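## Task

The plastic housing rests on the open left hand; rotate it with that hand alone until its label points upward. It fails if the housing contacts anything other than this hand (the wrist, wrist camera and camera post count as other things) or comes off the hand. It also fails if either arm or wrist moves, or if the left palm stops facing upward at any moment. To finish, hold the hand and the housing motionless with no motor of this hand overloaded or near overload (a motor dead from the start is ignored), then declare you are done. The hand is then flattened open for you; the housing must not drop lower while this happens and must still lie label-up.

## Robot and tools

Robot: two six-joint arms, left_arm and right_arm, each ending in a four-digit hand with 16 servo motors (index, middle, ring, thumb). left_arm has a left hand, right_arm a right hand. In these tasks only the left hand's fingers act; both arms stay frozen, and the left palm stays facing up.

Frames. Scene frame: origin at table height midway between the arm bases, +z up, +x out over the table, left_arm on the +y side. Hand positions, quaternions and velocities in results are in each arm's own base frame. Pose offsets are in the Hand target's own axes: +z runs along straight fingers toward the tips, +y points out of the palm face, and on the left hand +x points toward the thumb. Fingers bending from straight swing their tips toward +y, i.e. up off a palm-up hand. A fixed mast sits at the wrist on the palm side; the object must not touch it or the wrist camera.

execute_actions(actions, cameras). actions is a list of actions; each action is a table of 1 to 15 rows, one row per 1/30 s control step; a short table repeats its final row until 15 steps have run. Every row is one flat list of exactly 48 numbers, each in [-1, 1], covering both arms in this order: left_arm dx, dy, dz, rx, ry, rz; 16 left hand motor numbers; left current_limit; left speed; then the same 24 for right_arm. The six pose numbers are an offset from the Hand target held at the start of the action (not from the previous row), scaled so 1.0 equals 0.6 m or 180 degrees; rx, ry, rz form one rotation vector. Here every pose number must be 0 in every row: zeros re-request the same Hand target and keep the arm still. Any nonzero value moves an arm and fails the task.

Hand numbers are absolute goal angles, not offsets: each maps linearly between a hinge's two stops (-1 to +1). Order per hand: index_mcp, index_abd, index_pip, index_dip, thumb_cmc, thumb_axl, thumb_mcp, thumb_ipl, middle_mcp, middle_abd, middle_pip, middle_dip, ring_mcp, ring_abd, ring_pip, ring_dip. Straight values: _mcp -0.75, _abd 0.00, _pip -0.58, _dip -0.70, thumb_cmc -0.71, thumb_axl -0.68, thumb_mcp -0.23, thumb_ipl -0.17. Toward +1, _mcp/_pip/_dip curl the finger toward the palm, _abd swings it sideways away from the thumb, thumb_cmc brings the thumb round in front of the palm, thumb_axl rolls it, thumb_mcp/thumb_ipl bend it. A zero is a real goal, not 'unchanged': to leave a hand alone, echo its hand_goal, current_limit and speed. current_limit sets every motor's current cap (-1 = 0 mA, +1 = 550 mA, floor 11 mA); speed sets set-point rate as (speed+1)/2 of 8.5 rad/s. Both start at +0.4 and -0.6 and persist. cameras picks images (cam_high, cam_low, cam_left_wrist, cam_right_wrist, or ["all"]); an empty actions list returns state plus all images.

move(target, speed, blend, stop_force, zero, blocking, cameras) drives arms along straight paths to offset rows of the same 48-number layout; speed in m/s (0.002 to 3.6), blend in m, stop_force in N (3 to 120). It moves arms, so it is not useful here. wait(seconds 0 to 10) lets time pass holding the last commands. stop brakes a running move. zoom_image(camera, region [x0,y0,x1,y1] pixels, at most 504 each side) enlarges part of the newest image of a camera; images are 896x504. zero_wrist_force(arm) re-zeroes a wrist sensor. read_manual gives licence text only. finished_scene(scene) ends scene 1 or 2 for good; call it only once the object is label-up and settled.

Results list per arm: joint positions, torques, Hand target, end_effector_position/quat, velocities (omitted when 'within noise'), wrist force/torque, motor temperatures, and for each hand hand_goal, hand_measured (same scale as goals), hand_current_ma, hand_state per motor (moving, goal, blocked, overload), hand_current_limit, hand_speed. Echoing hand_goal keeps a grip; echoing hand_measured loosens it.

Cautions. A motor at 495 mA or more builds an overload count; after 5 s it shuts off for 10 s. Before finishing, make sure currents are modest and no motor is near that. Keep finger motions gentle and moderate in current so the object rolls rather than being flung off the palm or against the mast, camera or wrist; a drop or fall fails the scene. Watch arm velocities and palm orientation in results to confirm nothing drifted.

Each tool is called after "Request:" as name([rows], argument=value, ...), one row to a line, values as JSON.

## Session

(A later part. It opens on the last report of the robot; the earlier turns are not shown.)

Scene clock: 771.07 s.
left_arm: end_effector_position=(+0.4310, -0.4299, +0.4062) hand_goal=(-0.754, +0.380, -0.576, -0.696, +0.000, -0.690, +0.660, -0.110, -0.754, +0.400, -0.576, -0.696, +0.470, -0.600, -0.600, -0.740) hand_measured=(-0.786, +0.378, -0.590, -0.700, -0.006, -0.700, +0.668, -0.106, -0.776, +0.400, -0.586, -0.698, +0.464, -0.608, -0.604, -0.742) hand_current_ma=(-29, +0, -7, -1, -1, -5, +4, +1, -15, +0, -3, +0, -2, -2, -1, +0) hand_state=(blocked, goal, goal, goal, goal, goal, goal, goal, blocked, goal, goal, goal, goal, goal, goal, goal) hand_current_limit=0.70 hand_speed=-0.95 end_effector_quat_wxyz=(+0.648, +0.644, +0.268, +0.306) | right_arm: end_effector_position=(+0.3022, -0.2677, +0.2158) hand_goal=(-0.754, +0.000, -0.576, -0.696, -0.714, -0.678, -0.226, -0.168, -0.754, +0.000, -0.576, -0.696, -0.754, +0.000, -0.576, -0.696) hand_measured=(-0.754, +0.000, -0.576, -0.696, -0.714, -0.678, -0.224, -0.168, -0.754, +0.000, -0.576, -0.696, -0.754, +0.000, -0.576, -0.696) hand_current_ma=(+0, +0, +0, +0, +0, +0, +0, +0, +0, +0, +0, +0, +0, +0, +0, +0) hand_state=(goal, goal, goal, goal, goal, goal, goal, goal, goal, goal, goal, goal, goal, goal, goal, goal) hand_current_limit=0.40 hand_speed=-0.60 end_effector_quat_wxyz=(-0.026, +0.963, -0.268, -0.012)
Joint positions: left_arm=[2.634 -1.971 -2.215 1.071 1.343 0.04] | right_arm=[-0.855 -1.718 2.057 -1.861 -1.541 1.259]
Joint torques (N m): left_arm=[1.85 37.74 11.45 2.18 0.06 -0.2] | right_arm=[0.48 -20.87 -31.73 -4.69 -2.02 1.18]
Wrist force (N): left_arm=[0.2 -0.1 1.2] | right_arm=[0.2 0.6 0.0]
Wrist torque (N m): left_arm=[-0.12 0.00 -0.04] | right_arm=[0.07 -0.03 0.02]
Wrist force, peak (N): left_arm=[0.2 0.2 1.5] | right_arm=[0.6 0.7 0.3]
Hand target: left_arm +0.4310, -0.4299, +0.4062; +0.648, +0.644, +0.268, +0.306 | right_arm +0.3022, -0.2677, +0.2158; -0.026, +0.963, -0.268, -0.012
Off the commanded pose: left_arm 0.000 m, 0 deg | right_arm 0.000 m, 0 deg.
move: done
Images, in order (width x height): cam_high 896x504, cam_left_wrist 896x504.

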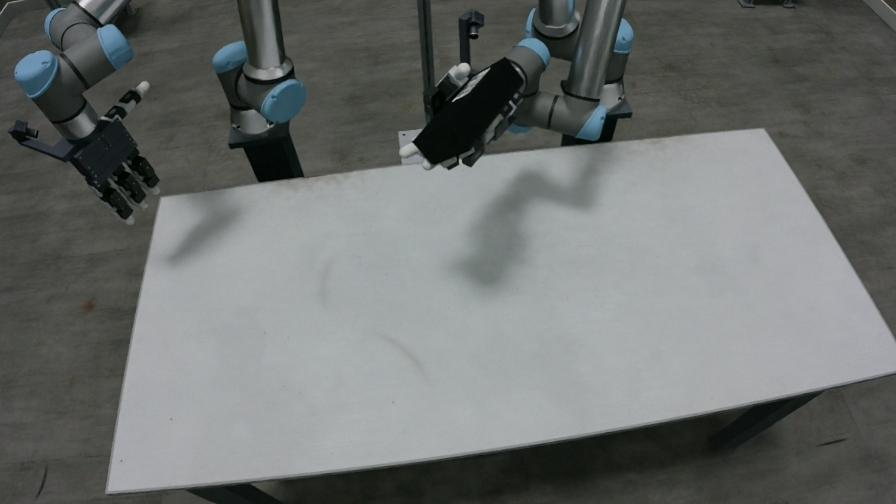

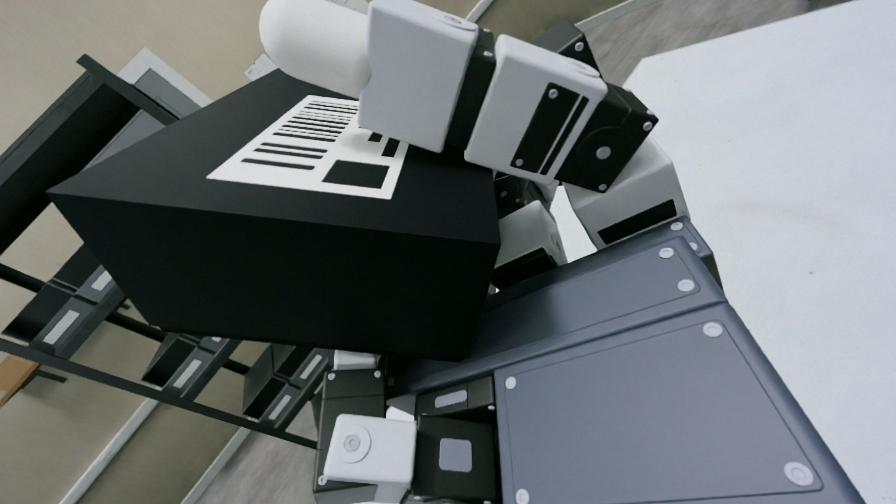

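Request:
move([
  [0,0,0,0,0,0,-0.754,0.38,-0.576,-0.696,0.2,-0.69,0.66,-0.11,-0.754,0.4,-0.576,-0.696,0.47,-0.3,-0.6,-0.74,0.7,-0.93,0,0,0,0,0,0,-0.754,0,-0.576,-0.696,-0.714,-0.678,-0.226,-0.168,-0.754,0,-0.576,-0.696,-0.754,0,-0.576,-0.696,0.4,-0.6],
  [0,0,0,0,0,0,-0.754,0.38,-0.576,-0.696,0.4,-0.69,0.66,-0.11,-0.754,0.4,-0.576,-0.696,0.47,0.06,-0.6,-0.74,0.7,-0.93,0,0,0,0,0,0,-0.754,0,-0.576,-0.696,-0.714,-0.678,-0.226,-0.168,-0.754,0,-0.576,-0.696,-0.754,0,-0.576,-0.696,0.4,-0.6],
  [0,0,0,0,0,0,-0.754,0.38,-0.576,-0.696,0.5,-0.69,0.66,-0.11,-0.754,0.4,-0.576,-0.696,0.47,0.36,-0.6,-0.74,0.7,-0.93,0,0,0,0,0,0,-0.754,0,-0.576,-0.696,-0.714,-0.678,-0.226,-0.168,-0.754,0,-0.576,-0.696,-0.754,0,-0.576,-0.696,0.4,-0.6],
], cameras=["cam_left_wrist","cam_high"])

Request:
zoom_image(camera="cam_high", region=[370, 30, 550, 190])

Scene clock: 811.00 s.
left_arm: end_effector_position=(+0.4310, -0.4299, +0.4062) hand_goal=(-0.754, +0.380, -0.576, -0.696, +0.500, -0.690, +0.660, -0.110, -0.754, +0.400, -0.576, -0.696, +0.470, +0.360, -0.600, -0.740) hand_measured=(-0.786, +0.386, -0.590, -0.700, +0.478, -0.716, +0.666, -0.106, -0.776, +0.400, -0.586, -0.698, +0.464, +0.360, -0.602, -0.742) hand_current_ma=(-29, +1, -7, -1, -15, -25, +3, +1, -15, +0, -3, +0, -2, +0, +0, +0) hand_state=(blocked, goal, goal, goal, blocked, blocked, goal, goal, blocked, goal, goal, goal, goal, goal, goal, goal) hand_current_limit=0.70 hand_speed=-0.93 end_effector_quat_wxyz=(+0.648, +0.644, +0.268, +0.306) | right_arm: end_effector_position=(+0.3022, -0.2677, +0.2158) hand_goal=(-0.754, +0.000, -0.576, -0.696, -0.714, -0.678, -0.226, -0.168, -0.754, +0.000, -0.576, -0.696, -0.754, +0.000, -0.576, -0.696) hand_measured=(-0.754, +0.000, -0.576, -0.696, -0.714, -0.678, -0.224, -0.168, -0.754, +0.000, -0.576, -0.696, -0.754, +0.000, -0.576, -0.696) hand_current_ma=(+0, +0, +0, +0, +0, +0, +0, +0, +0, +0, +0, +0, +0, +0, +0, +0) hand_state=(goal, goal, goal, goal, goal, goal, goal, goal, goal, goal, goal, goal, goal, goal, goal, goal) hand_current_limit=0.40 hand_speed=-0.60 end_effector_quat_wxyz=(-0.026, +0.963, -0.268, -0.012)
Joint positions: left_arm=[2.634 -1.971 -2.215 1.071 1.343 0.04] | right_arm=[-0.855 -1.718 2.057 -1.861 -1.541 1.259]
Joint torques (N m): left_arm=[1.65 37.76 10.36 1.81 0.01 0.26] | right_arm=[1.2 -20.81 -29.02 -4.68 -1.85 1.03]
Wrist force (N): left_arm=[0.1 -0.1 1.3] | right_arm=[0.0 0.5 0.0]
Wrist torque (N m): left_arm=[-0.10 0.01 0.03] | right_arm=[0.06 0.01 0.00]
Wrist force, peak (N): left_arm=[0.4 0.1 1.6] | right_arm=[0.4 0.8 0.4]
Hand target: left_arm +0.4310, -0.4299, +0.4062; +0.648, +0.644, +0.268, +0.306 | right_arm +0.3022, -0.2677, +0.2158; -0.026, +0.963, -0.268, -0.012
Off the commanded pose: left_arm 0.000 m, 0 deg | right_arm 0.000 m, 0 deg.
move: done
Images, in order (width x height): cam_high 896x504, cam_left_wrist 896x504.

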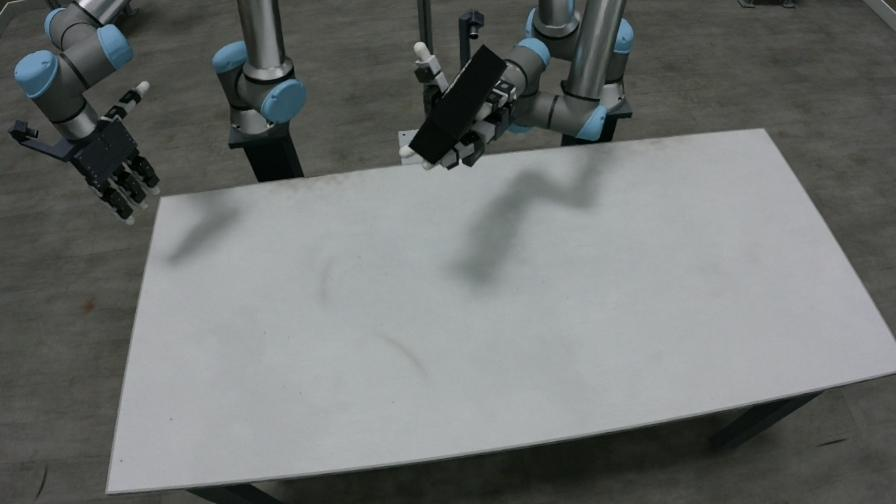

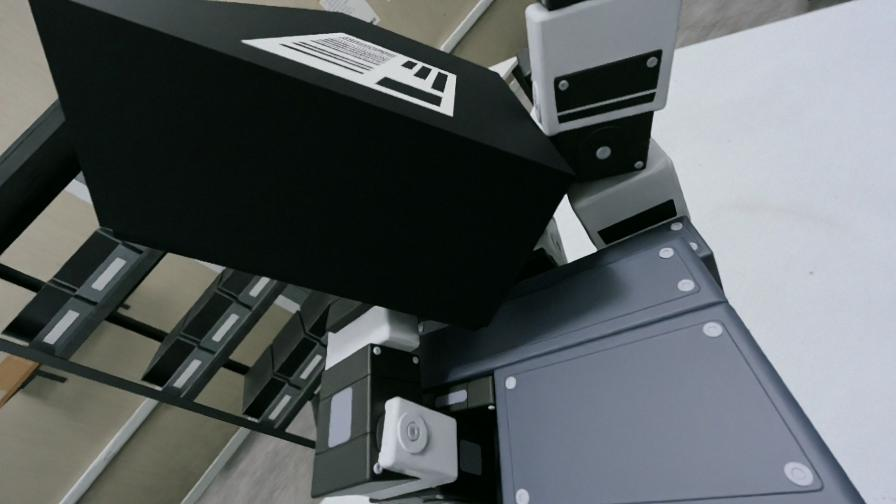

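Scaled by 2.800 from the camera's 896x504 image, which has a finer 1280x720 frame.

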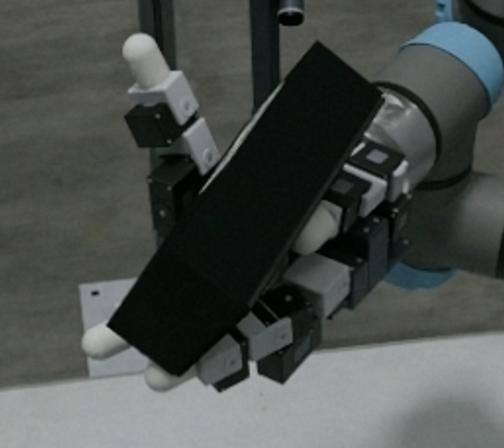

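Request:
move(target=[0,0,0,0,0,0,-0.754,0.38,-0.576,-0.696,0.5,-0.69,0.66,-0.11,-0.754,0.4,-0.576,-0.696,-0.754,0.4,-0.576,-0.696,0.7,-0.92,0,0,0,0,0,0,-0.754,0,-0.576,-0.696,-0.714,-0.678,-0.226,-0.168,-0.754,0,-0.576,-0.696,-0.754,0,-0.576,-0.696,0.4,-0.6], cameras=["cam_left_wrist","cam_high"])

Request:
zoom_image(camera="cam_high", region=[370, 30, 550, 190])

Scene clock: 824.13 s.
left_arm: end_effector_position=(+0.4310, -0.4299, +0.4062) hand_goal=(-0.754, +0.380, -0.576, -0.696, +0.500, -0.690, +0.660, -0.110, -0.754, +0.400, -0.576, -0.696, -0.754, +0.400, -0.576, -0.696) hand_measured=(-0.786, +0.382, -0.590, -0.700, +0.492, -0.702, +0.676, -0.104, -0.776, +0.400, -0.586, -0.698, -0.762, +0.400, -0.580, -0.698) hand_current_ma=(-29, +0, -7, -1, -3, -7, +12, +2, -15, +0, -3, +0, -3, +0, -1, +0) hand_state=(blocked, goal, goal, goal, goal, goal, goal, goal, blocked, goal, goal, goal, goal, goal, goal, goal) hand_current_limit=0.70 hand_speed=-0.92 end_effector_quat_wxyz=(+0.648, +0.644, +0.268, +0.306) | right_arm: end_effector_position=(+0.3022, -0.2677, +0.2158) hand_goal=(-0.754, +0.000, -0.576, -0.696, -0.714, -0.678, -0.226, -0.168, -0.754, +0.000, -0.576, -0.696, -0.754, +0.000, -0.576, -0.696) hand_measured=(-0.754, +0.000, -0.576, -0.696, -0.714, -0.678, -0.224, -0.168, -0.754, +0.000, -0.576, -0.696, -0.754, +0.000, -0.576, -0.696) hand_current_ma=(+0, +0, +0, +0, +0, +0, +0, +0, +0, +0, +0, +0, +0, +0, +0, +0) hand_state=(goal, goal, goal, goal, goal, goal, goal, goal, goal, goal, goal, goal, goal, goal, goal, goal) hand_current_limit=0.40 hand_speed=-0.60 end_effector_quat_wxyz=(-0.026, +0.963, -0.268, -0.012)
Joint positions: left_arm=[2.634 -1.971 -2.215 1.071 1.343 0.04] | right_arm=[-0.855 -1.718 2.057 -1.861 -1.541 1.259]
Joint torques (N m): left_arm=[1.69 36.95 9.96 2 -0.33 0.23] | right_arm=[-0.76 -22.07 -28.88 -4.74 -1.73 1.09]
Wrist force (N): left_arm=[0.3 0.1 1.2] | right_arm=[0.4 0.5 -0.1]
Wrist torque (N m): left_arm=[-0.04 -0.02 0.04] | right_arm=[0.07 -0.05 0.03]
Wrist force, peak (N): left_arm=[0.1 0.1 1.6] | right_arm=[0.4 0.9 0.2]
Hand target: left_arm +0.4310, -0.4299, +0.4062; +0.648, +0.644, +0.268, +0.306 | right_arm +0.3022, -0.2677, +0.2158; -0.026, +0.963, -0.268, -0.012
Off the commanded pose: left_arm 0.000 m, 0 deg | right_arm 0.000 m, 0 deg.
move: done
Images, in order (width x height): cam_high 896x504, cam_left_wrist 896x504.

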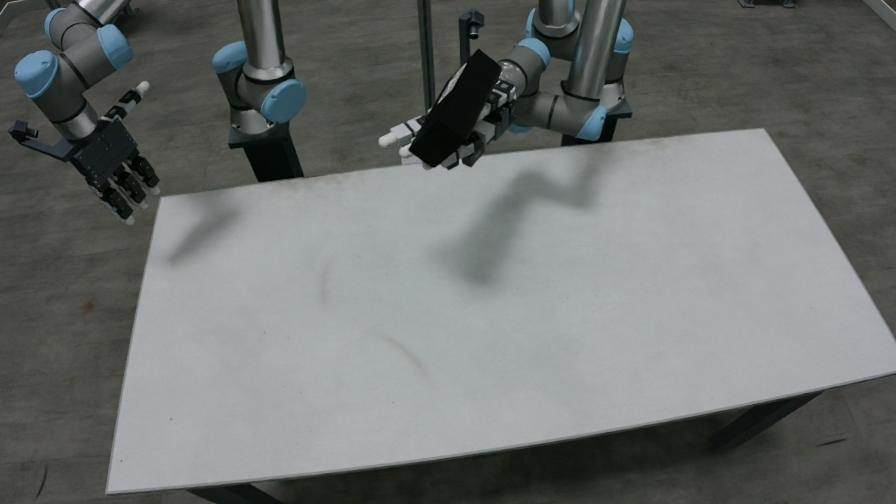

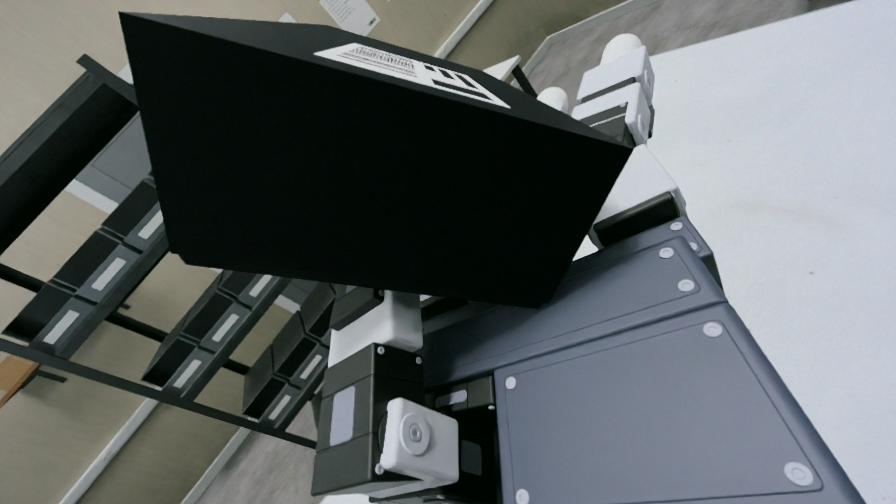

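Scaled by 2.800 from the camera's 896x504 image, which has a finer 1280x720 frame.

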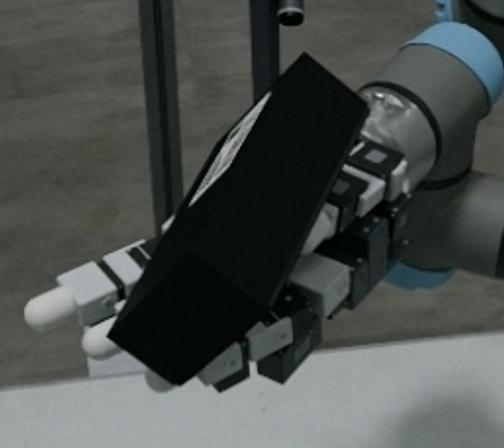

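Request:
move(target=[0,0,0,0,0,0,-0.754,0.38,-0.576,-0.696,0.7,-0.69,0.66,-0.11,-0.754,0.4,-0.576,-0.696,-0.754,0.4,-0.576,-0.696,0.7,-0.94,0,0,0,0,0,0,-0.754,0,-0.576,-0.696,-0.714,-0.678,-0.226,-0.168,-0.754,0,-0.576,-0.696,-0.754,0,-0.576,-0.696,0.4,-0.6], cameras=["cam_left_wrist","cam_high"])

Request:
zoom_image(camera="cam_high", region=[370, 30, 550, 190])

Scene clock: 832.13 s.
left_arm: end_effector_position=(+0.4310, -0.4299, +0.4062) hand_goal=(-0.754, +0.380, -0.576, -0.696, +0.700, -0.690, +0.660, -0.110, -0.754, +0.400, -0.576, -0.696, -0.754, +0.400, -0.576, -0.696) hand_measured=(-0.774, +0.382, -0.584, -0.700, +0.698, -0.692, +0.672, -0.106, -0.778, +0.400, -0.588, -0.700, -0.774, +0.400, -0.580, -0.698) hand_current_ma=(-14, +0, -2, -1, +0, +0, +7, +1, -18, +0, -5, -1, -14, +0, -1, +0) hand_state=(blocked, goal, goal, goal, goal, goal, goal, goal, blocked, goal, goal, goal, blocked, goal, goal, goal) hand_current_limit=0.70 hand_speed=-0.94 end_effector_quat_wxyz=(+0.648, +0.644, +0.268, +0.306) | right_arm: end_effector_position=(+0.3022, -0.2677, +0.2158) hand_goal=(-0.754, +0.000, -0.576, -0.696, -0.714, -0.678, -0.226, -0.168, -0.754, +0.000, -0.576, -0.696, -0.754, +0.000, -0.576, -0.696) hand_measured=(-0.754, +0.000, -0.576, -0.696, -0.714, -0.678, -0.224, -0.168, -0.754, +0.000, -0.576, -0.696, -0.754, +0.000, -0.576, -0.696) hand_current_ma=(+0, +0, +0, +0, +0, +0, +0, +0, +0, +0, +0, +0, +0, +0, +0, +0) hand_state=(goal, goal, goal, goal, goal, goal, goal, goal, goal, goal, goal, goal, goal, goal, goal, goal) hand_current_limit=0.40 hand_speed=-0.60 end_effector_quat_wxyz=(-0.026, +0.963, -0.268, -0.012)
Joint positions: left_arm=[2.634 -1.971 -2.215 1.071 1.343 0.04] | right_arm=[-0.855 -1.718 2.057 -1.861 -1.541 1.259]
Joint torques (N m): left_arm=[1.72 36.71 9.84 2 -0.46 0.37] | right_arm=[-0.06 -21.91 -28.13 -4.58 -1.61 1.26]
Wrist force (N): left_arm=[0.1 -0.2 1.2] | right_arm=[0.2 0.1 0.1]
Wrist torque (N m): left_arm=[-0.06 -0.01 0.14] | right_arm=[0.00 -0.02 0.01]
Wrist force, peak (N): left_arm=[-0.2 -1.2 1.4] | right_arm=[0.6 0.7 -0.4]
Hand target: left_arm +0.4310, -0.4299, +0.4062; +0.648, +0.644, +0.268, +0.306 | right_arm +0.3022, -0.2677, +0.2158; -0.026, +0.963, -0.268, -0.012
Off the commanded pose: left_arm 0.000 m, 0 deg | right_arm 0.000 m, 0 deg.
move: done
Images, in order (width x height): cam_high 896x504, cam_left_wrist 896x504.

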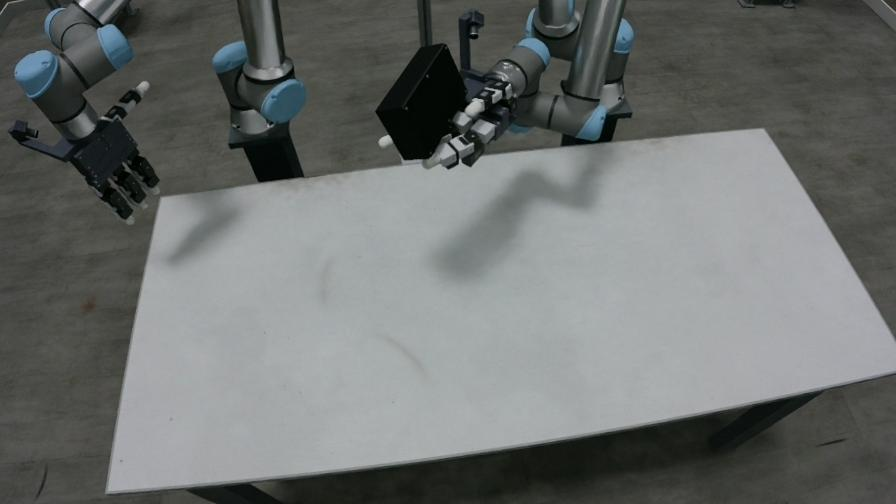

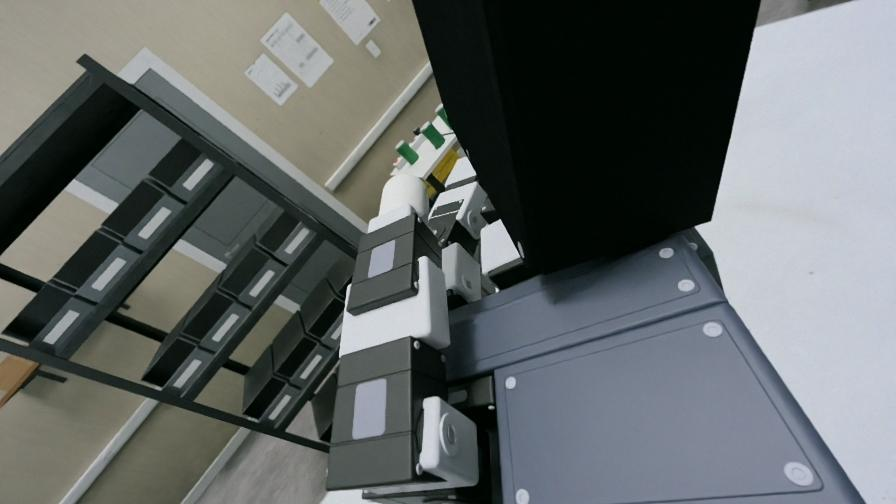

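Scaled by 2.800 from the camera's 896x504 image, which has a finer 1280x720 frame.

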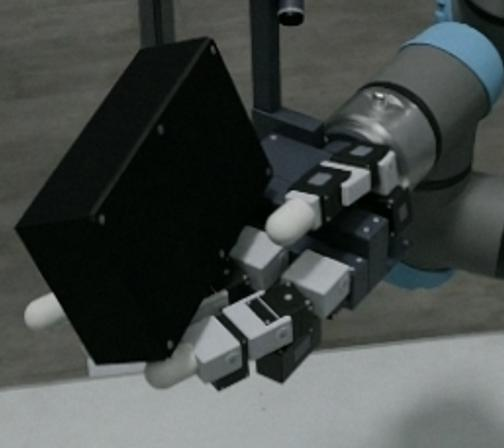

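Request:
execute_actions(actions=[], cameras=["cam_high","cam_left_wrist","cam_low"])

Request:
zoom_image(camera="cam_high", region=[370, 30, 550, 190])

Scene clock: 855.90 s.
left_arm: end_effector_position=(+0.4310, -0.4299, +0.4062) hand_goal=(-0.754, +0.380, -0.576, -0.696, +0.700, -0.690, +0.660, -0.110, -0.754, +0.400, -0.576, -0.696, -0.754, +0.400, -0.576, -0.696) hand_measured=(-0.776, +0.380, -0.586, -0.700, +0.698, -0.692, +0.672, -0.106, -0.778, +0.400, -0.588, -0.700, -0.774, +0.400, -0.580, -0.698) hand_current_ma=(-15, +0, -4, -1, +0, +0, +7, +1, -17, +0, -5, -1, -14, +0, -1, +0) hand_state=(blocked, goal, goal, goal, goal, goal, goal, goal, blocked, goal, goal, goal, blocked, goal, goal, goal) hand_current_limit=0.70 hand_speed=-0.94 end_effector_quat_wxyz=(+0.648, +0.644, +0.268, +0.306) | right_arm: end_effector_position=(+0.3022, -0.2677, +0.2158) hand_goal=(-0.754, +0.000, -0.576, -0.696, -0.714, -0.678, -0.226, -0.168, -0.754, +0.000, -0.576, -0.696, -0.754, +0.000, -0.576, -0.696) hand_measured=(-0.754, +0.000, -0.576, -0.696, -0.714, -0.678, -0.224, -0.168, -0.754, +0.000, -0.576, -0.696, -0.754, +0.000, -0.576, -0.696) hand_current_ma=(+0, +0, +0, +0, +0, +0, +0, +0, +0, +0, +0, +0, +0, +0, +0, +0) hand_state=(goal, goal, goal, goal, goal, goal, goal, goal, goal, goal, goal, goal, goal, goal, goal, goal) hand_current_limit=0.40 hand_speed=-0.60 end_effector_quat_wxyz=(-0.026, +0.963, -0.268, -0.012)
Joint positions: left_arm=[2.634 -1.971 -2.215 1.071 1.343 0.04] | right_arm=[-0.855 -1.718 2.057 -1.861 -1.541 1.259]
Joint velocities: within noise
Joint torques (N m): left_arm=[1.08 35.59 10.13 2.22 -1.1 0.23] | right_arm=[-0.4 -20.54 -29.18 -4.59 -1.82 1.03]
Motor temperatures (°C): left_arm=[32 31 33 37 35 32] | right_arm=[31 28 32 36 36 36]
Wrist force (N): left_arm=[0.1 0.1 1.2] | right_arm=[0.5 0.4 0.1]
Wrist torque (N m): left_arm=[-0.02 0.00 0.09] | right_arm=[0.05 -0.06 0.04]
Wrist force, peak (N): left_arm=[0.4 -0.3 1.6] | right_arm=[0.4 0.9 -0.1]
Hand target: left_arm +0.4310, -0.4299, +0.4062; +0.648, +0.644, +0.268, +0.306 | right_arm +0.3022, -0.2677, +0.2158; -0.026, +0.963, -0.268, -0.012
Off the commanded pose: left_arm 0.000 m, 0 deg | right_arm 0.000 m, 0 deg.
Images, in order (width x height): cam_high 896x504, cam_low 896x504, cam_left_wrist 896x504.

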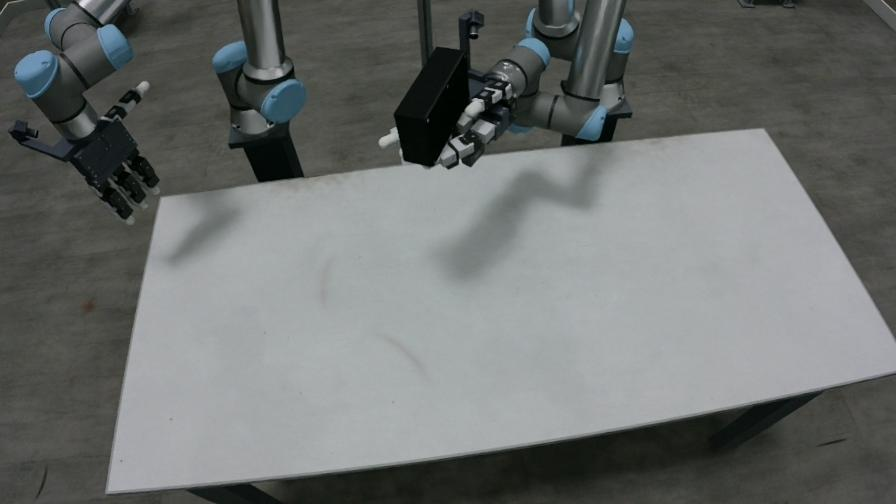

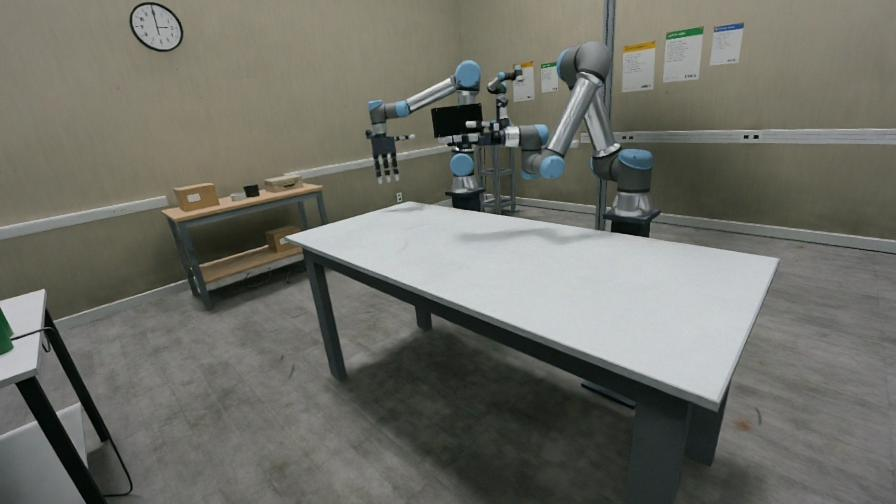

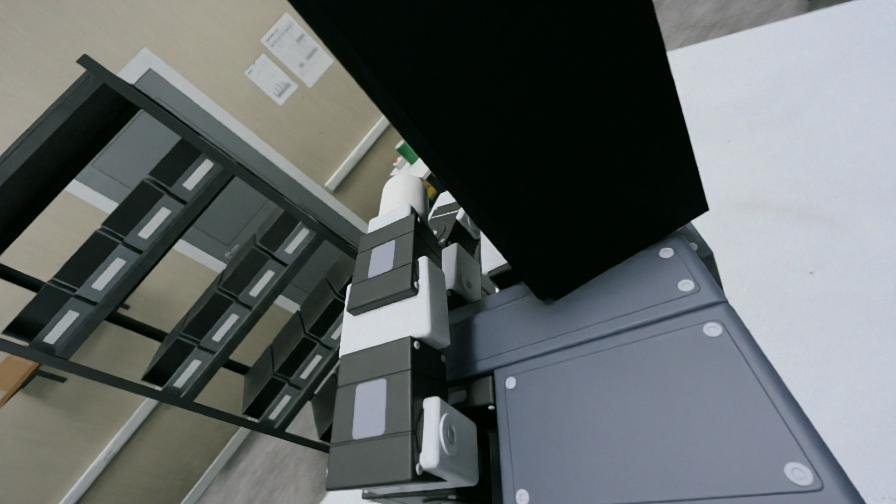

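Scaled by 2.800 from the camera's 896x504 image, which has a finer 1280x720 frame.

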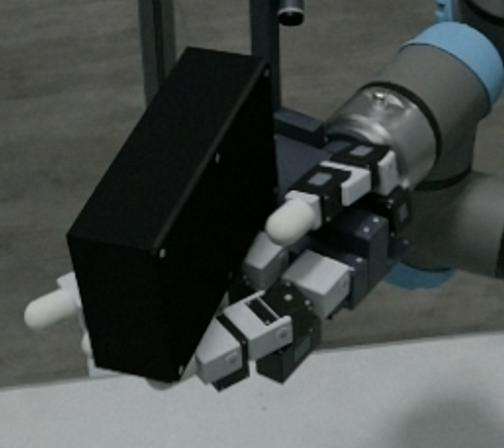

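Request:
move([
  [0,0,0,0,0,0,-0.754,0.38,-0.576,-0.696,0.62,-0.69,0.66,-0.11,-0.754,0.33,-0.576,-0.696,-0.754,0.2,-0.576,-0.696,0.7,-0.95,0,0,0,0,0,0,-0.754,0,-0.576,-0.696,-0.714,-0.678,-0.226,-0.168,-0.754,0,-0.576,-0.696,-0.754,0,-0.576,-0.696,0.4,-0.6],
  [0,0,0,0,0,0,-0.754,0.38,-0.576,-0.696,0.62,-0.69,0.66,-0.11,-0.754,0.33,-0.576,-0.696,-0.6,0.2,-0.576,-0.696,0.7,-0.97,0,0,0,0,0,0,-0.754,0,-0.576,-0.696,-0.714,-0.678,-0.226,-0.168,-0.754,0,-0.576,-0.696,-0.754,0,-0.576,-0.696,0.4,-0.6],
], cameras=["cam_high","cam_left_wrist"])

Request:
zoom_image(camera="cam_high", region=[370, 30, 550, 190])

Scene clock: 880.70 s.
left_arm: end_effector_position=(+0.4310, -0.4299, +0.4062) hand_goal=(-0.754, +0.380, -0.576, -0.696, +0.620, -0.690, +0.660, -0.110, -0.754, +0.330, -0.576, -0.696, -0.600, +0.200, -0.576, -0.696) hand_measured=(-0.776, +0.380, -0.586, -0.700, +0.622, -0.692, +0.672, -0.106, -0.776, +0.334, -0.586, -0.700, -0.758, +0.204, -0.580, -0.698) hand_current_ma=(-15, +0, -4, -1, +0, +0, +7, +1, -16, +0, -4, -1, -68, +1, -1, +0) hand_state=(blocked, goal, goal, goal, goal, goal, goal, goal, blocked, goal, goal, goal, moving, goal, goal, goal) hand_current_limit=0.70 hand_speed=-0.97 end_effector_quat_wxyz=(+0.648, +0.644, +0.268, +0.306) | right_arm: end_effector_position=(+0.3022, -0.2677, +0.2158) hand_goal=(-0.754, +0.000, -0.576, -0.696, -0.714, -0.678, -0.226, -0.168, -0.754, +0.000, -0.576, -0.696, -0.754, +0.000, -0.576, -0.696) hand_measured=(-0.754, +0.000, -0.576, -0.696, -0.714, -0.678, -0.224, -0.168, -0.754, +0.000, -0.576, -0.696, -0.754, +0.000, -0.576, -0.696) hand_current_ma=(+0, +0, +0, +0, +0, +0, +0, +0, +0, +0, +0, +0, +0, +0, +0, +0) hand_state=(goal, goal, goal, goal, goal, goal, goal, goal, goal, goal, goal, goal, goal, goal, goal, goal) hand_current_limit=0.40 hand_speed=-0.60 end_effector_quat_wxyz=(-0.026, +0.963, -0.268, -0.012)
Joint positions: left_arm=[2.634 -1.971 -2.215 1.071 1.343 0.04] | right_arm=[-0.855 -1.718 2.057 -1.861 -1.541 1.259]
Joint torques (N m): left_arm=[1.05 34.64 10.3 2.3 -1.62 0.13] | right_arm=[-0.8 -20.58 -26.39 -4.72 -1.96 1.21]
Wrist force (N): left_arm=[0.2 -0.2 1.2] | right_arm=[0.3 0.3 0.1]
Wrist torque (N m): left_arm=[-0.05 0.00 0.09] | right_arm=[0.03 -0.04 0.02]
Wrist force, peak (N): left_arm=[0.1 0.1 1.7] | right_arm=[0.8 0.5 -0.1]
Hand target: left_arm +0.4310, -0.4299, +0.4062; +0.648, +0.644, +0.268, +0.306 | right_arm +0.3022, -0.2677, +0.2158; -0.026, +0.963, -0.268, -0.012
Off the commanded pose: left_arm 0.000 m, 0 deg | right_arm 0.000 m, 0 deg.
move: done
Images, in order (width x height): cam_high 896x504, cam_left_wrist 896x504.

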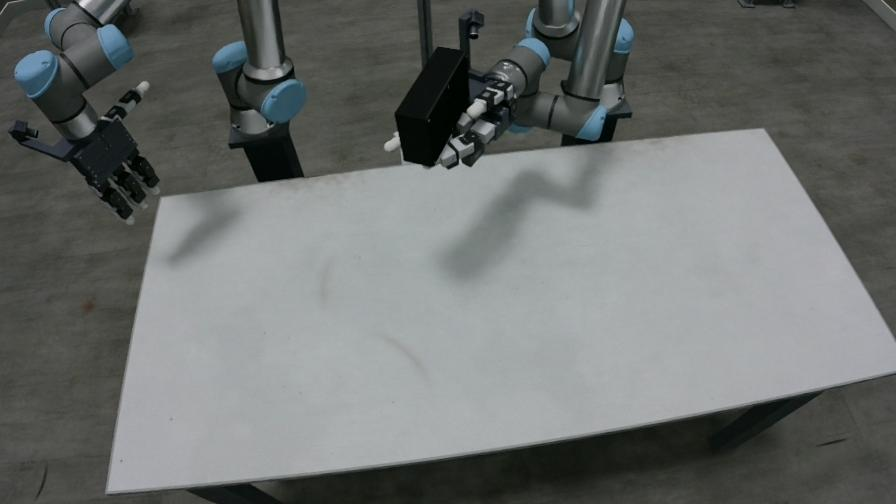

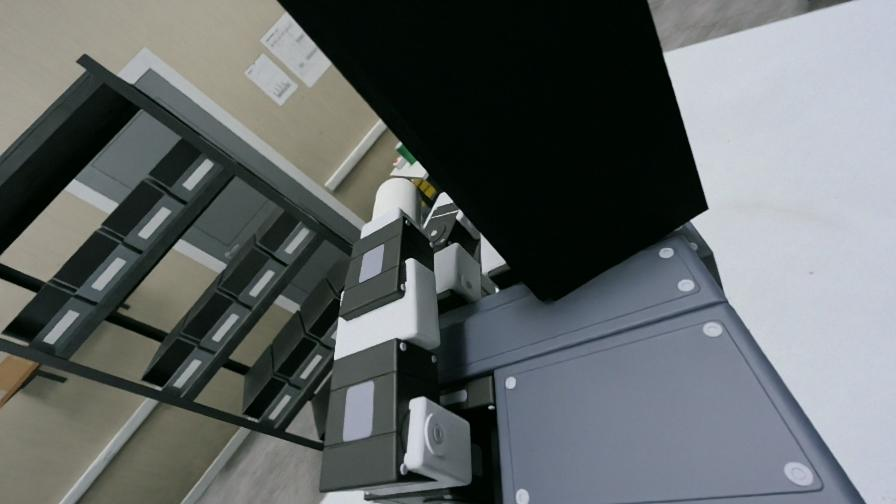

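Scaled by 2.800 from the camera's 896x504 image, which has a finer 1280x720 frame.

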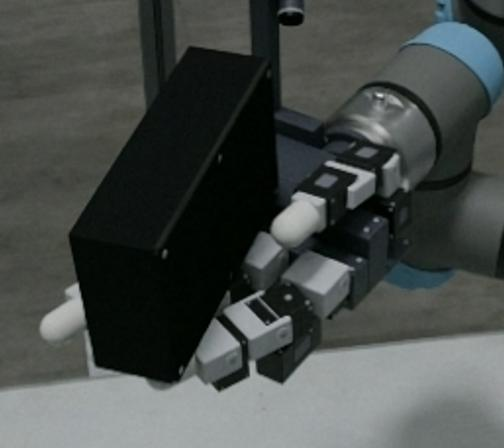

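Request:
wait(seconds=1, cameras=["cam_high","cam_left_wrist"])

Request:
zoom_image(camera="cam_high", region=[370, 30, 550, 190])

Scene clock: 884.57 s.
left_arm: end_effector_position=(+0.4310, -0.4299, +0.4062) hand_goal=(-0.754, +0.380, -0.576, -0.696, +0.620, -0.690, +0.660, -0.110, -0.754, +0.330, -0.576, -0.696, -0.600, +0.200, -0.576, -0.696) hand_measured=(-0.776, +0.380, -0.586, -0.700, +0.622, -0.692, +0.672, -0.106, -0.776, +0.334, -0.586, -0.700, -0.640, +0.204, -0.580, -0.698) hand_current_ma=(-15, +0, -4, -1, +0, +0, +7, +1, -15, +0, -3, -1, -46, +1, -1, +0) hand_state=(blocked, goal, goal, goal, goal, goal, goal, goal, blocked, goal, goal, goal, blocked, goal, goal, goal) hand_current_limit=0.70 hand_speed=-0.97 end_effector_quat_wxyz=(+0.648, +0.644, +0.268, +0.306) | right_arm: end_effector_position=(+0.3022, -0.2677, +0.2158) hand_goal=(-0.754, +0.000, -0.576, -0.696, -0.714, -0.678, -0.226, -0.168, -0.754, +0.000, -0.576, -0.696, -0.754, +0.000, -0.576, -0.696) hand_measured=(-0.754, +0.000, -0.576, -0.696, -0.714, -0.678, -0.224, -0.168, -0.754, +0.000, -0.576, -0.696, -0.754, +0.000, -0.576, -0.696) hand_current_ma=(+0, +0, +0, +0, +0, +0, +0, +0, +0, +0, +0, +0, +0, +0, +0, +0) hand_state=(goal, goal, goal, goal, goal, goal, goal, goal, goal, goal, goal, goal, goal, goal, goal, goal) hand_current_limit=0.40 hand_speed=-0.60 end_effector_quat_wxyz=(-0.026, +0.963, -0.268, -0.012)
Joint positions: left_arm=[2.634 -1.971 -2.215 1.071 1.343 0.04] | right_arm=[-0.855 -1.718 2.057 -1.861 -1.541 1.259]
Joint torques (N m): left_arm=[0.74 34.07 9.77 2.15 -1.72 0.05] | right_arm=[0.57 -19.95 -28.7 -4.63 -1.67 1.1]
Wrist force (N): left_arm=[0.0 0.0 1.1] | right_arm=[0.5 0.3 -0.2]
Wrist torque (N m): left_arm=[-0.03 0.02 0.06] | right_arm=[0.04 -0.06 0.03]
Wrist force, peak (N): left_arm=[0.1 -0.1 1.6] | right_arm=[0.7 0.3 0.0]
Hand target: left_arm +0.4310, -0.4299, +0.4062; +0.648, +0.644, +0.268, +0.306 | right_arm +0.3022, -0.2677, +0.2158; -0.026, +0.963, -0.268, -0.012
Off the commanded pose: left_arm 0.000 m, 0 deg | right_arm 0.000 m, 0 deg.
wait: 1.00 s; at rest from the start
Images, in order (width x height): cam_high 896x504, cam_left_wrist 896x504.

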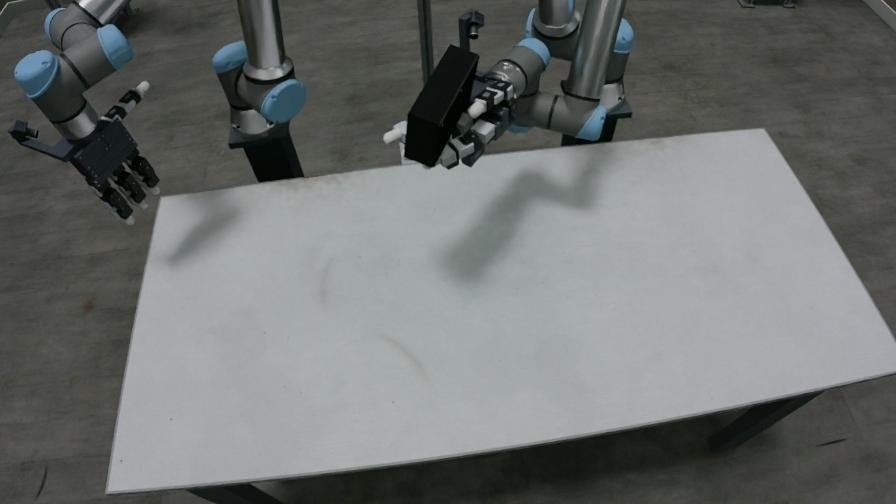

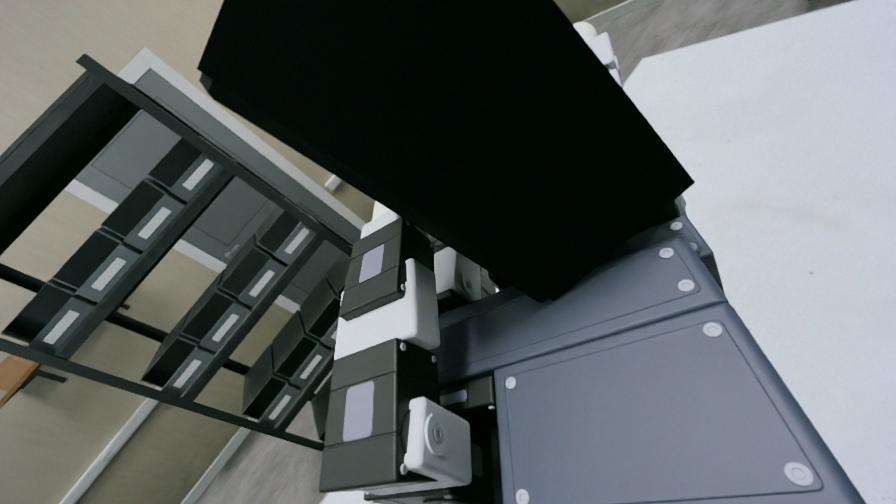

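Scaled by 2.800 from the camera's 896x504 image, which has a finer 1280x720 frame.

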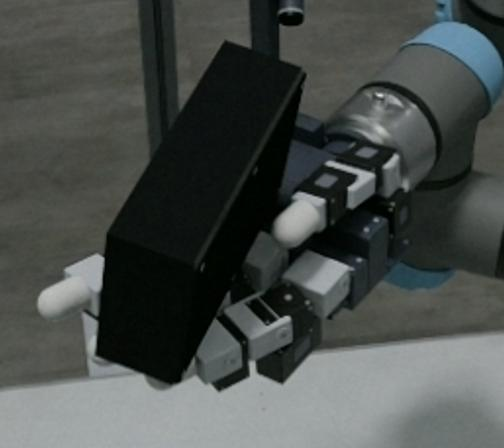

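Request:
move(target=[0,0,0,0,0,0,-0.754,0.38,-0.576,-0.696,0.62,-0.69,0.66,-0.11,-0.754,0.33,-0.576,-0.696,-0.5,0.2,-0.576,-0.696,0.7,-0.97,0,0,0,0,0,0,-0.754,0,-0.576,-0.696,-0.714,-0.678,-0.226,-0.168,-0.754,0,-0.576,-0.696,-0.754,0,-0.576,-0.696,0.4,-0.6], cameras=[])

Request:
wait(seconds=1.5, cameras=["cam_high","cam_left_wrist"])

Request:
zoom_image(camera="cam_high", region=[370, 30, 550, 190])

Scene clock: 889.77 s.
left_arm: end_effector_position=(+0.4310, -0.4299, +0.4062) hand_goal=(-0.754, +0.380, -0.576, -0.696, +0.620, -0.690, +0.660, -0.110, -0.754, +0.330, -0.576, -0.696, -0.500, +0.200, -0.576, -0.696) hand_measured=(-0.776, +0.380, -0.586, -0.700, +0.622, -0.692, +0.672, -0.106, -0.776, +0.334, -0.586, -0.700, -0.532, +0.204, -0.580, -0.698) hand_current_ma=(-15, +0, -4, -1, +0, +0, +7, +1, -15, +0, -3, -1, -30, +1, -1, +0) hand_state=(blocked, goal, goal, goal, goal, goal, goal, goal, blocked, goal, goal, goal, blocked, goal, goal, goal) hand_current_limit=0.70 hand_speed=-0.97 end_effector_quat_wxyz=(+0.648, +0.644, +0.268, +0.306) | right_arm: end_effector_position=(+0.3022, -0.2677, +0.2158) hand_goal=(-0.754, +0.000, -0.576, -0.696, -0.714, -0.678, -0.226, -0.168, -0.754, +0.000, -0.576, -0.696, -0.754, +0.000, -0.576, -0.696) hand_measured=(-0.754, +0.000, -0.576, -0.696, -0.714, -0.678, -0.224, -0.168, -0.754, +0.000, -0.576, -0.696, -0.754, +0.000, -0.576, -0.696) hand_current_ma=(+0, +0, +0, +0, +0, +0, +0, +0, +0, +0, +0, +0, +0, +0, +0, +0) hand_state=(goal, goal, goal, goal, goal, goal, goal, goal, goal, goal, goal, goal, goal, goal, goal, goal) hand_current_limit=0.40 hand_speed=-0.60 end_effector_quat_wxyz=(-0.026, +0.963, -0.268, -0.012)
Joint positions: left_arm=[2.634 -1.971 -2.215 1.071 1.343 0.04] | right_arm=[-0.855 -1.718 2.057 -1.861 -1.541 1.259]
Joint torques (N m): left_arm=[0.1 34.01 9.51 2.21 -1.69 0.23] | right_arm=[-0.59 -20.26 -28.65 -4.72 -1.57 1.22]
Wrist force (N): left_arm=[0.0 0.1 1.3] | right_arm=[0.2 0.2 0.0]
Wrist torque (N m): left_arm=[-0.02 0.02 0.04] | right_arm=[0.03 -0.02 0.01]
Wrist force, peak (N): left_arm=[0.5 0.1 1.6] | right_arm=[0.5 0.7 -0.3]
Hand target: left_arm +0.4310, -0.4299, +0.4062; +0.648, +0.644, +0.268, +0.306 | right_arm +0.3022, -0.2677, +0.2158; -0.026, +0.963, -0.268, -0.012
Off the commanded pose: left_arm 0.000 m, 0 deg | right_arm 0.000 m, 0 deg.
move: done
No camera images: "cameras" was empty.

Scene clock: 891.27 s.
left_arm: end_effector_position=(+0.4310, -0.4299, +0.4062) hand_goal=(-0.754, +0.380, -0.576, -0.696, +0.620, -0.690, +0.660, -0.110, -0.754, +0.330, -0.576, -0.696, -0.500, +0.200, -0.576, -0.696) hand_measured=(-0.776, +0.380, -0.586, -0.700, +0.622, -0.692, +0.672, -0.106, -0.776, +0.334, -0.586, -0.700, -0.532, +0.204, -0.580, -0.698) hand_current_ma=(-15, +0, -4, -1, +0, +0, +7, +1, -15, +0, -3, -1, -30, +1, -1, +0) hand_state=(blocked, goal, goal, goal, goal, goal, goal, goal, blocked, goal, goal, goal, blocked, goal, goal, goal) hand_current_limit=0.70 hand_speed=-0.97 end_effector_quat_wxyz=(+0.648, +0.644, +0.268, +0.306) | right_arm: end_effector_position=(+0.3022, -0.2677, +0.2158) hand_goal=(-0.754, +0.000, -0.576, -0.696, -0.714, -0.678, -0.226, -0.168, -0.754, +0.000, -0.576, -0.696, -0.754, +0.000, -0.576, -0.696) hand_measured=(-0.754, +0.000, -0.576, -0.696, -0.714, -0.678, -0.224, -0.168, -0.754, +0.000, -0.576, -0.696, -0.754, +0.000, -0.576, -0.696) hand_current_ma=(+0, +0, +0, +0, +0, +0, +0, +0, +0, +0, +0, +0, +0, +0, +0, +0) hand_state=(goal, goal, goal, goal, goal, goal, goal, goal, goal, goal, goal, goal, goal, goal, goal, goal) hand_current_limit=0.40 hand_speed=-0.60 end_effector_quat_wxyz=(-0.026, +0.963, -0.268, -0.012)
Joint positions: left_arm=[2.634 -1.971 -2.215 1.071 1.343 0.04] | right_arm=[-0.855 -1.718 2.057 -1.861 -1.541 1.259]
Joint torques (N m): left_arm=[0.36 34.45 9.19 2.28 -1.66 0.11] | right_arm=[0.08 -20.41 -27.47 -4.38 -2.01 1]
Wrist force (N): left_arm=[0.0 0.2 1.4] | right_arm=[0.2 0.1 -0.2]
Wrist torque (N m): left_arm=[-0.04 0.02 0.04] | right_arm=[0.02 -0.02 0.01]
Wrist force, peak (N): left_arm=[0.1 -0.1 1.6] | right_arm=[0.6 0.6 -0.1]
Hand target: left_arm +0.4310, -0.4299, +0.4062; +0.648, +0.644, +0.268, +0.306 | right_arm +0.3022, -0.2677, +0.2158; -0.026, +0.963, -0.268, -0.012
Off the commanded pose: left_arm 0.000 m, 0 deg | right_arm 0.000 m, 0 deg.
wait: 1.50 s; at rest by 0.17 s
Images, in order (width x height): cam_high 896x504, cam_left_wrist 896x504.

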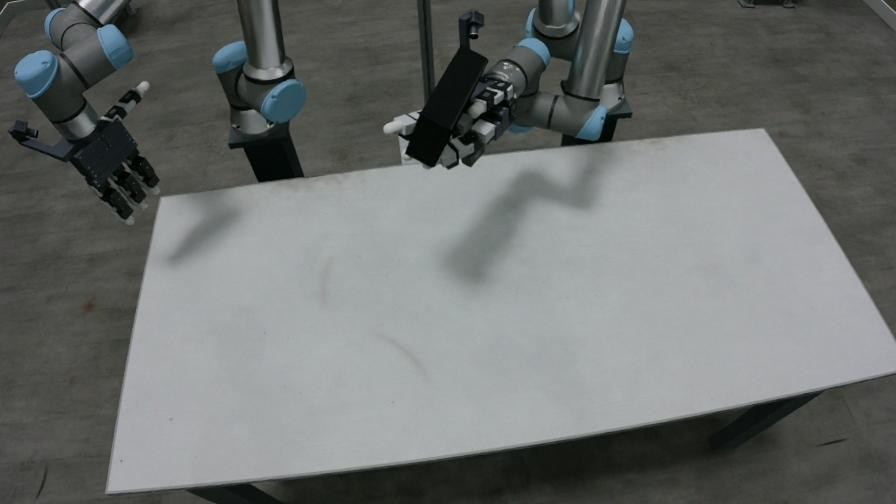

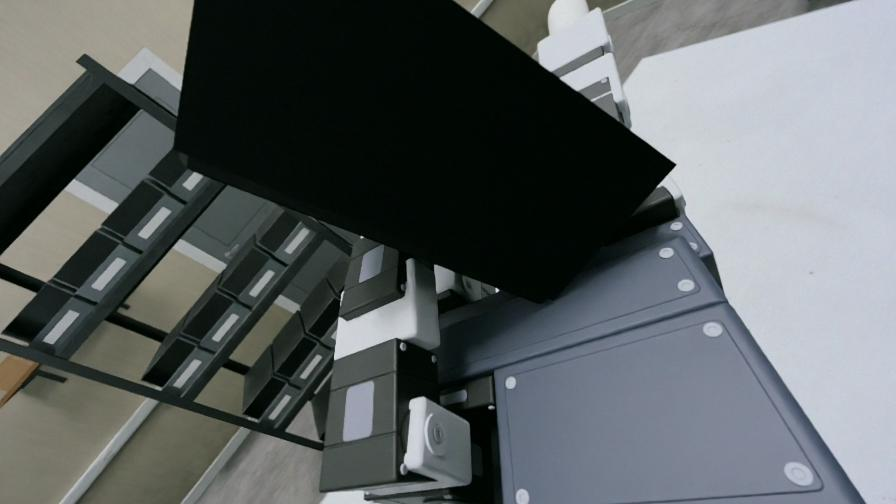

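Scaled by 2.800 from the camera's 896x504 image, which has a finer 1280x720 frame.

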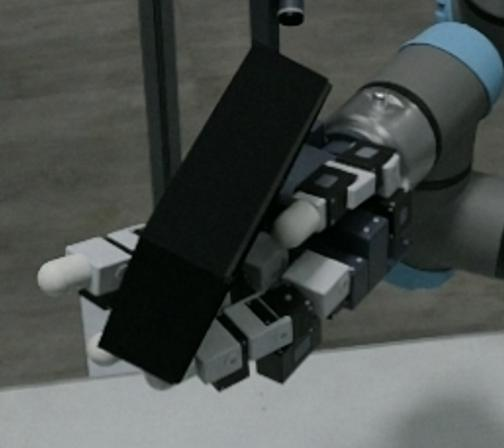

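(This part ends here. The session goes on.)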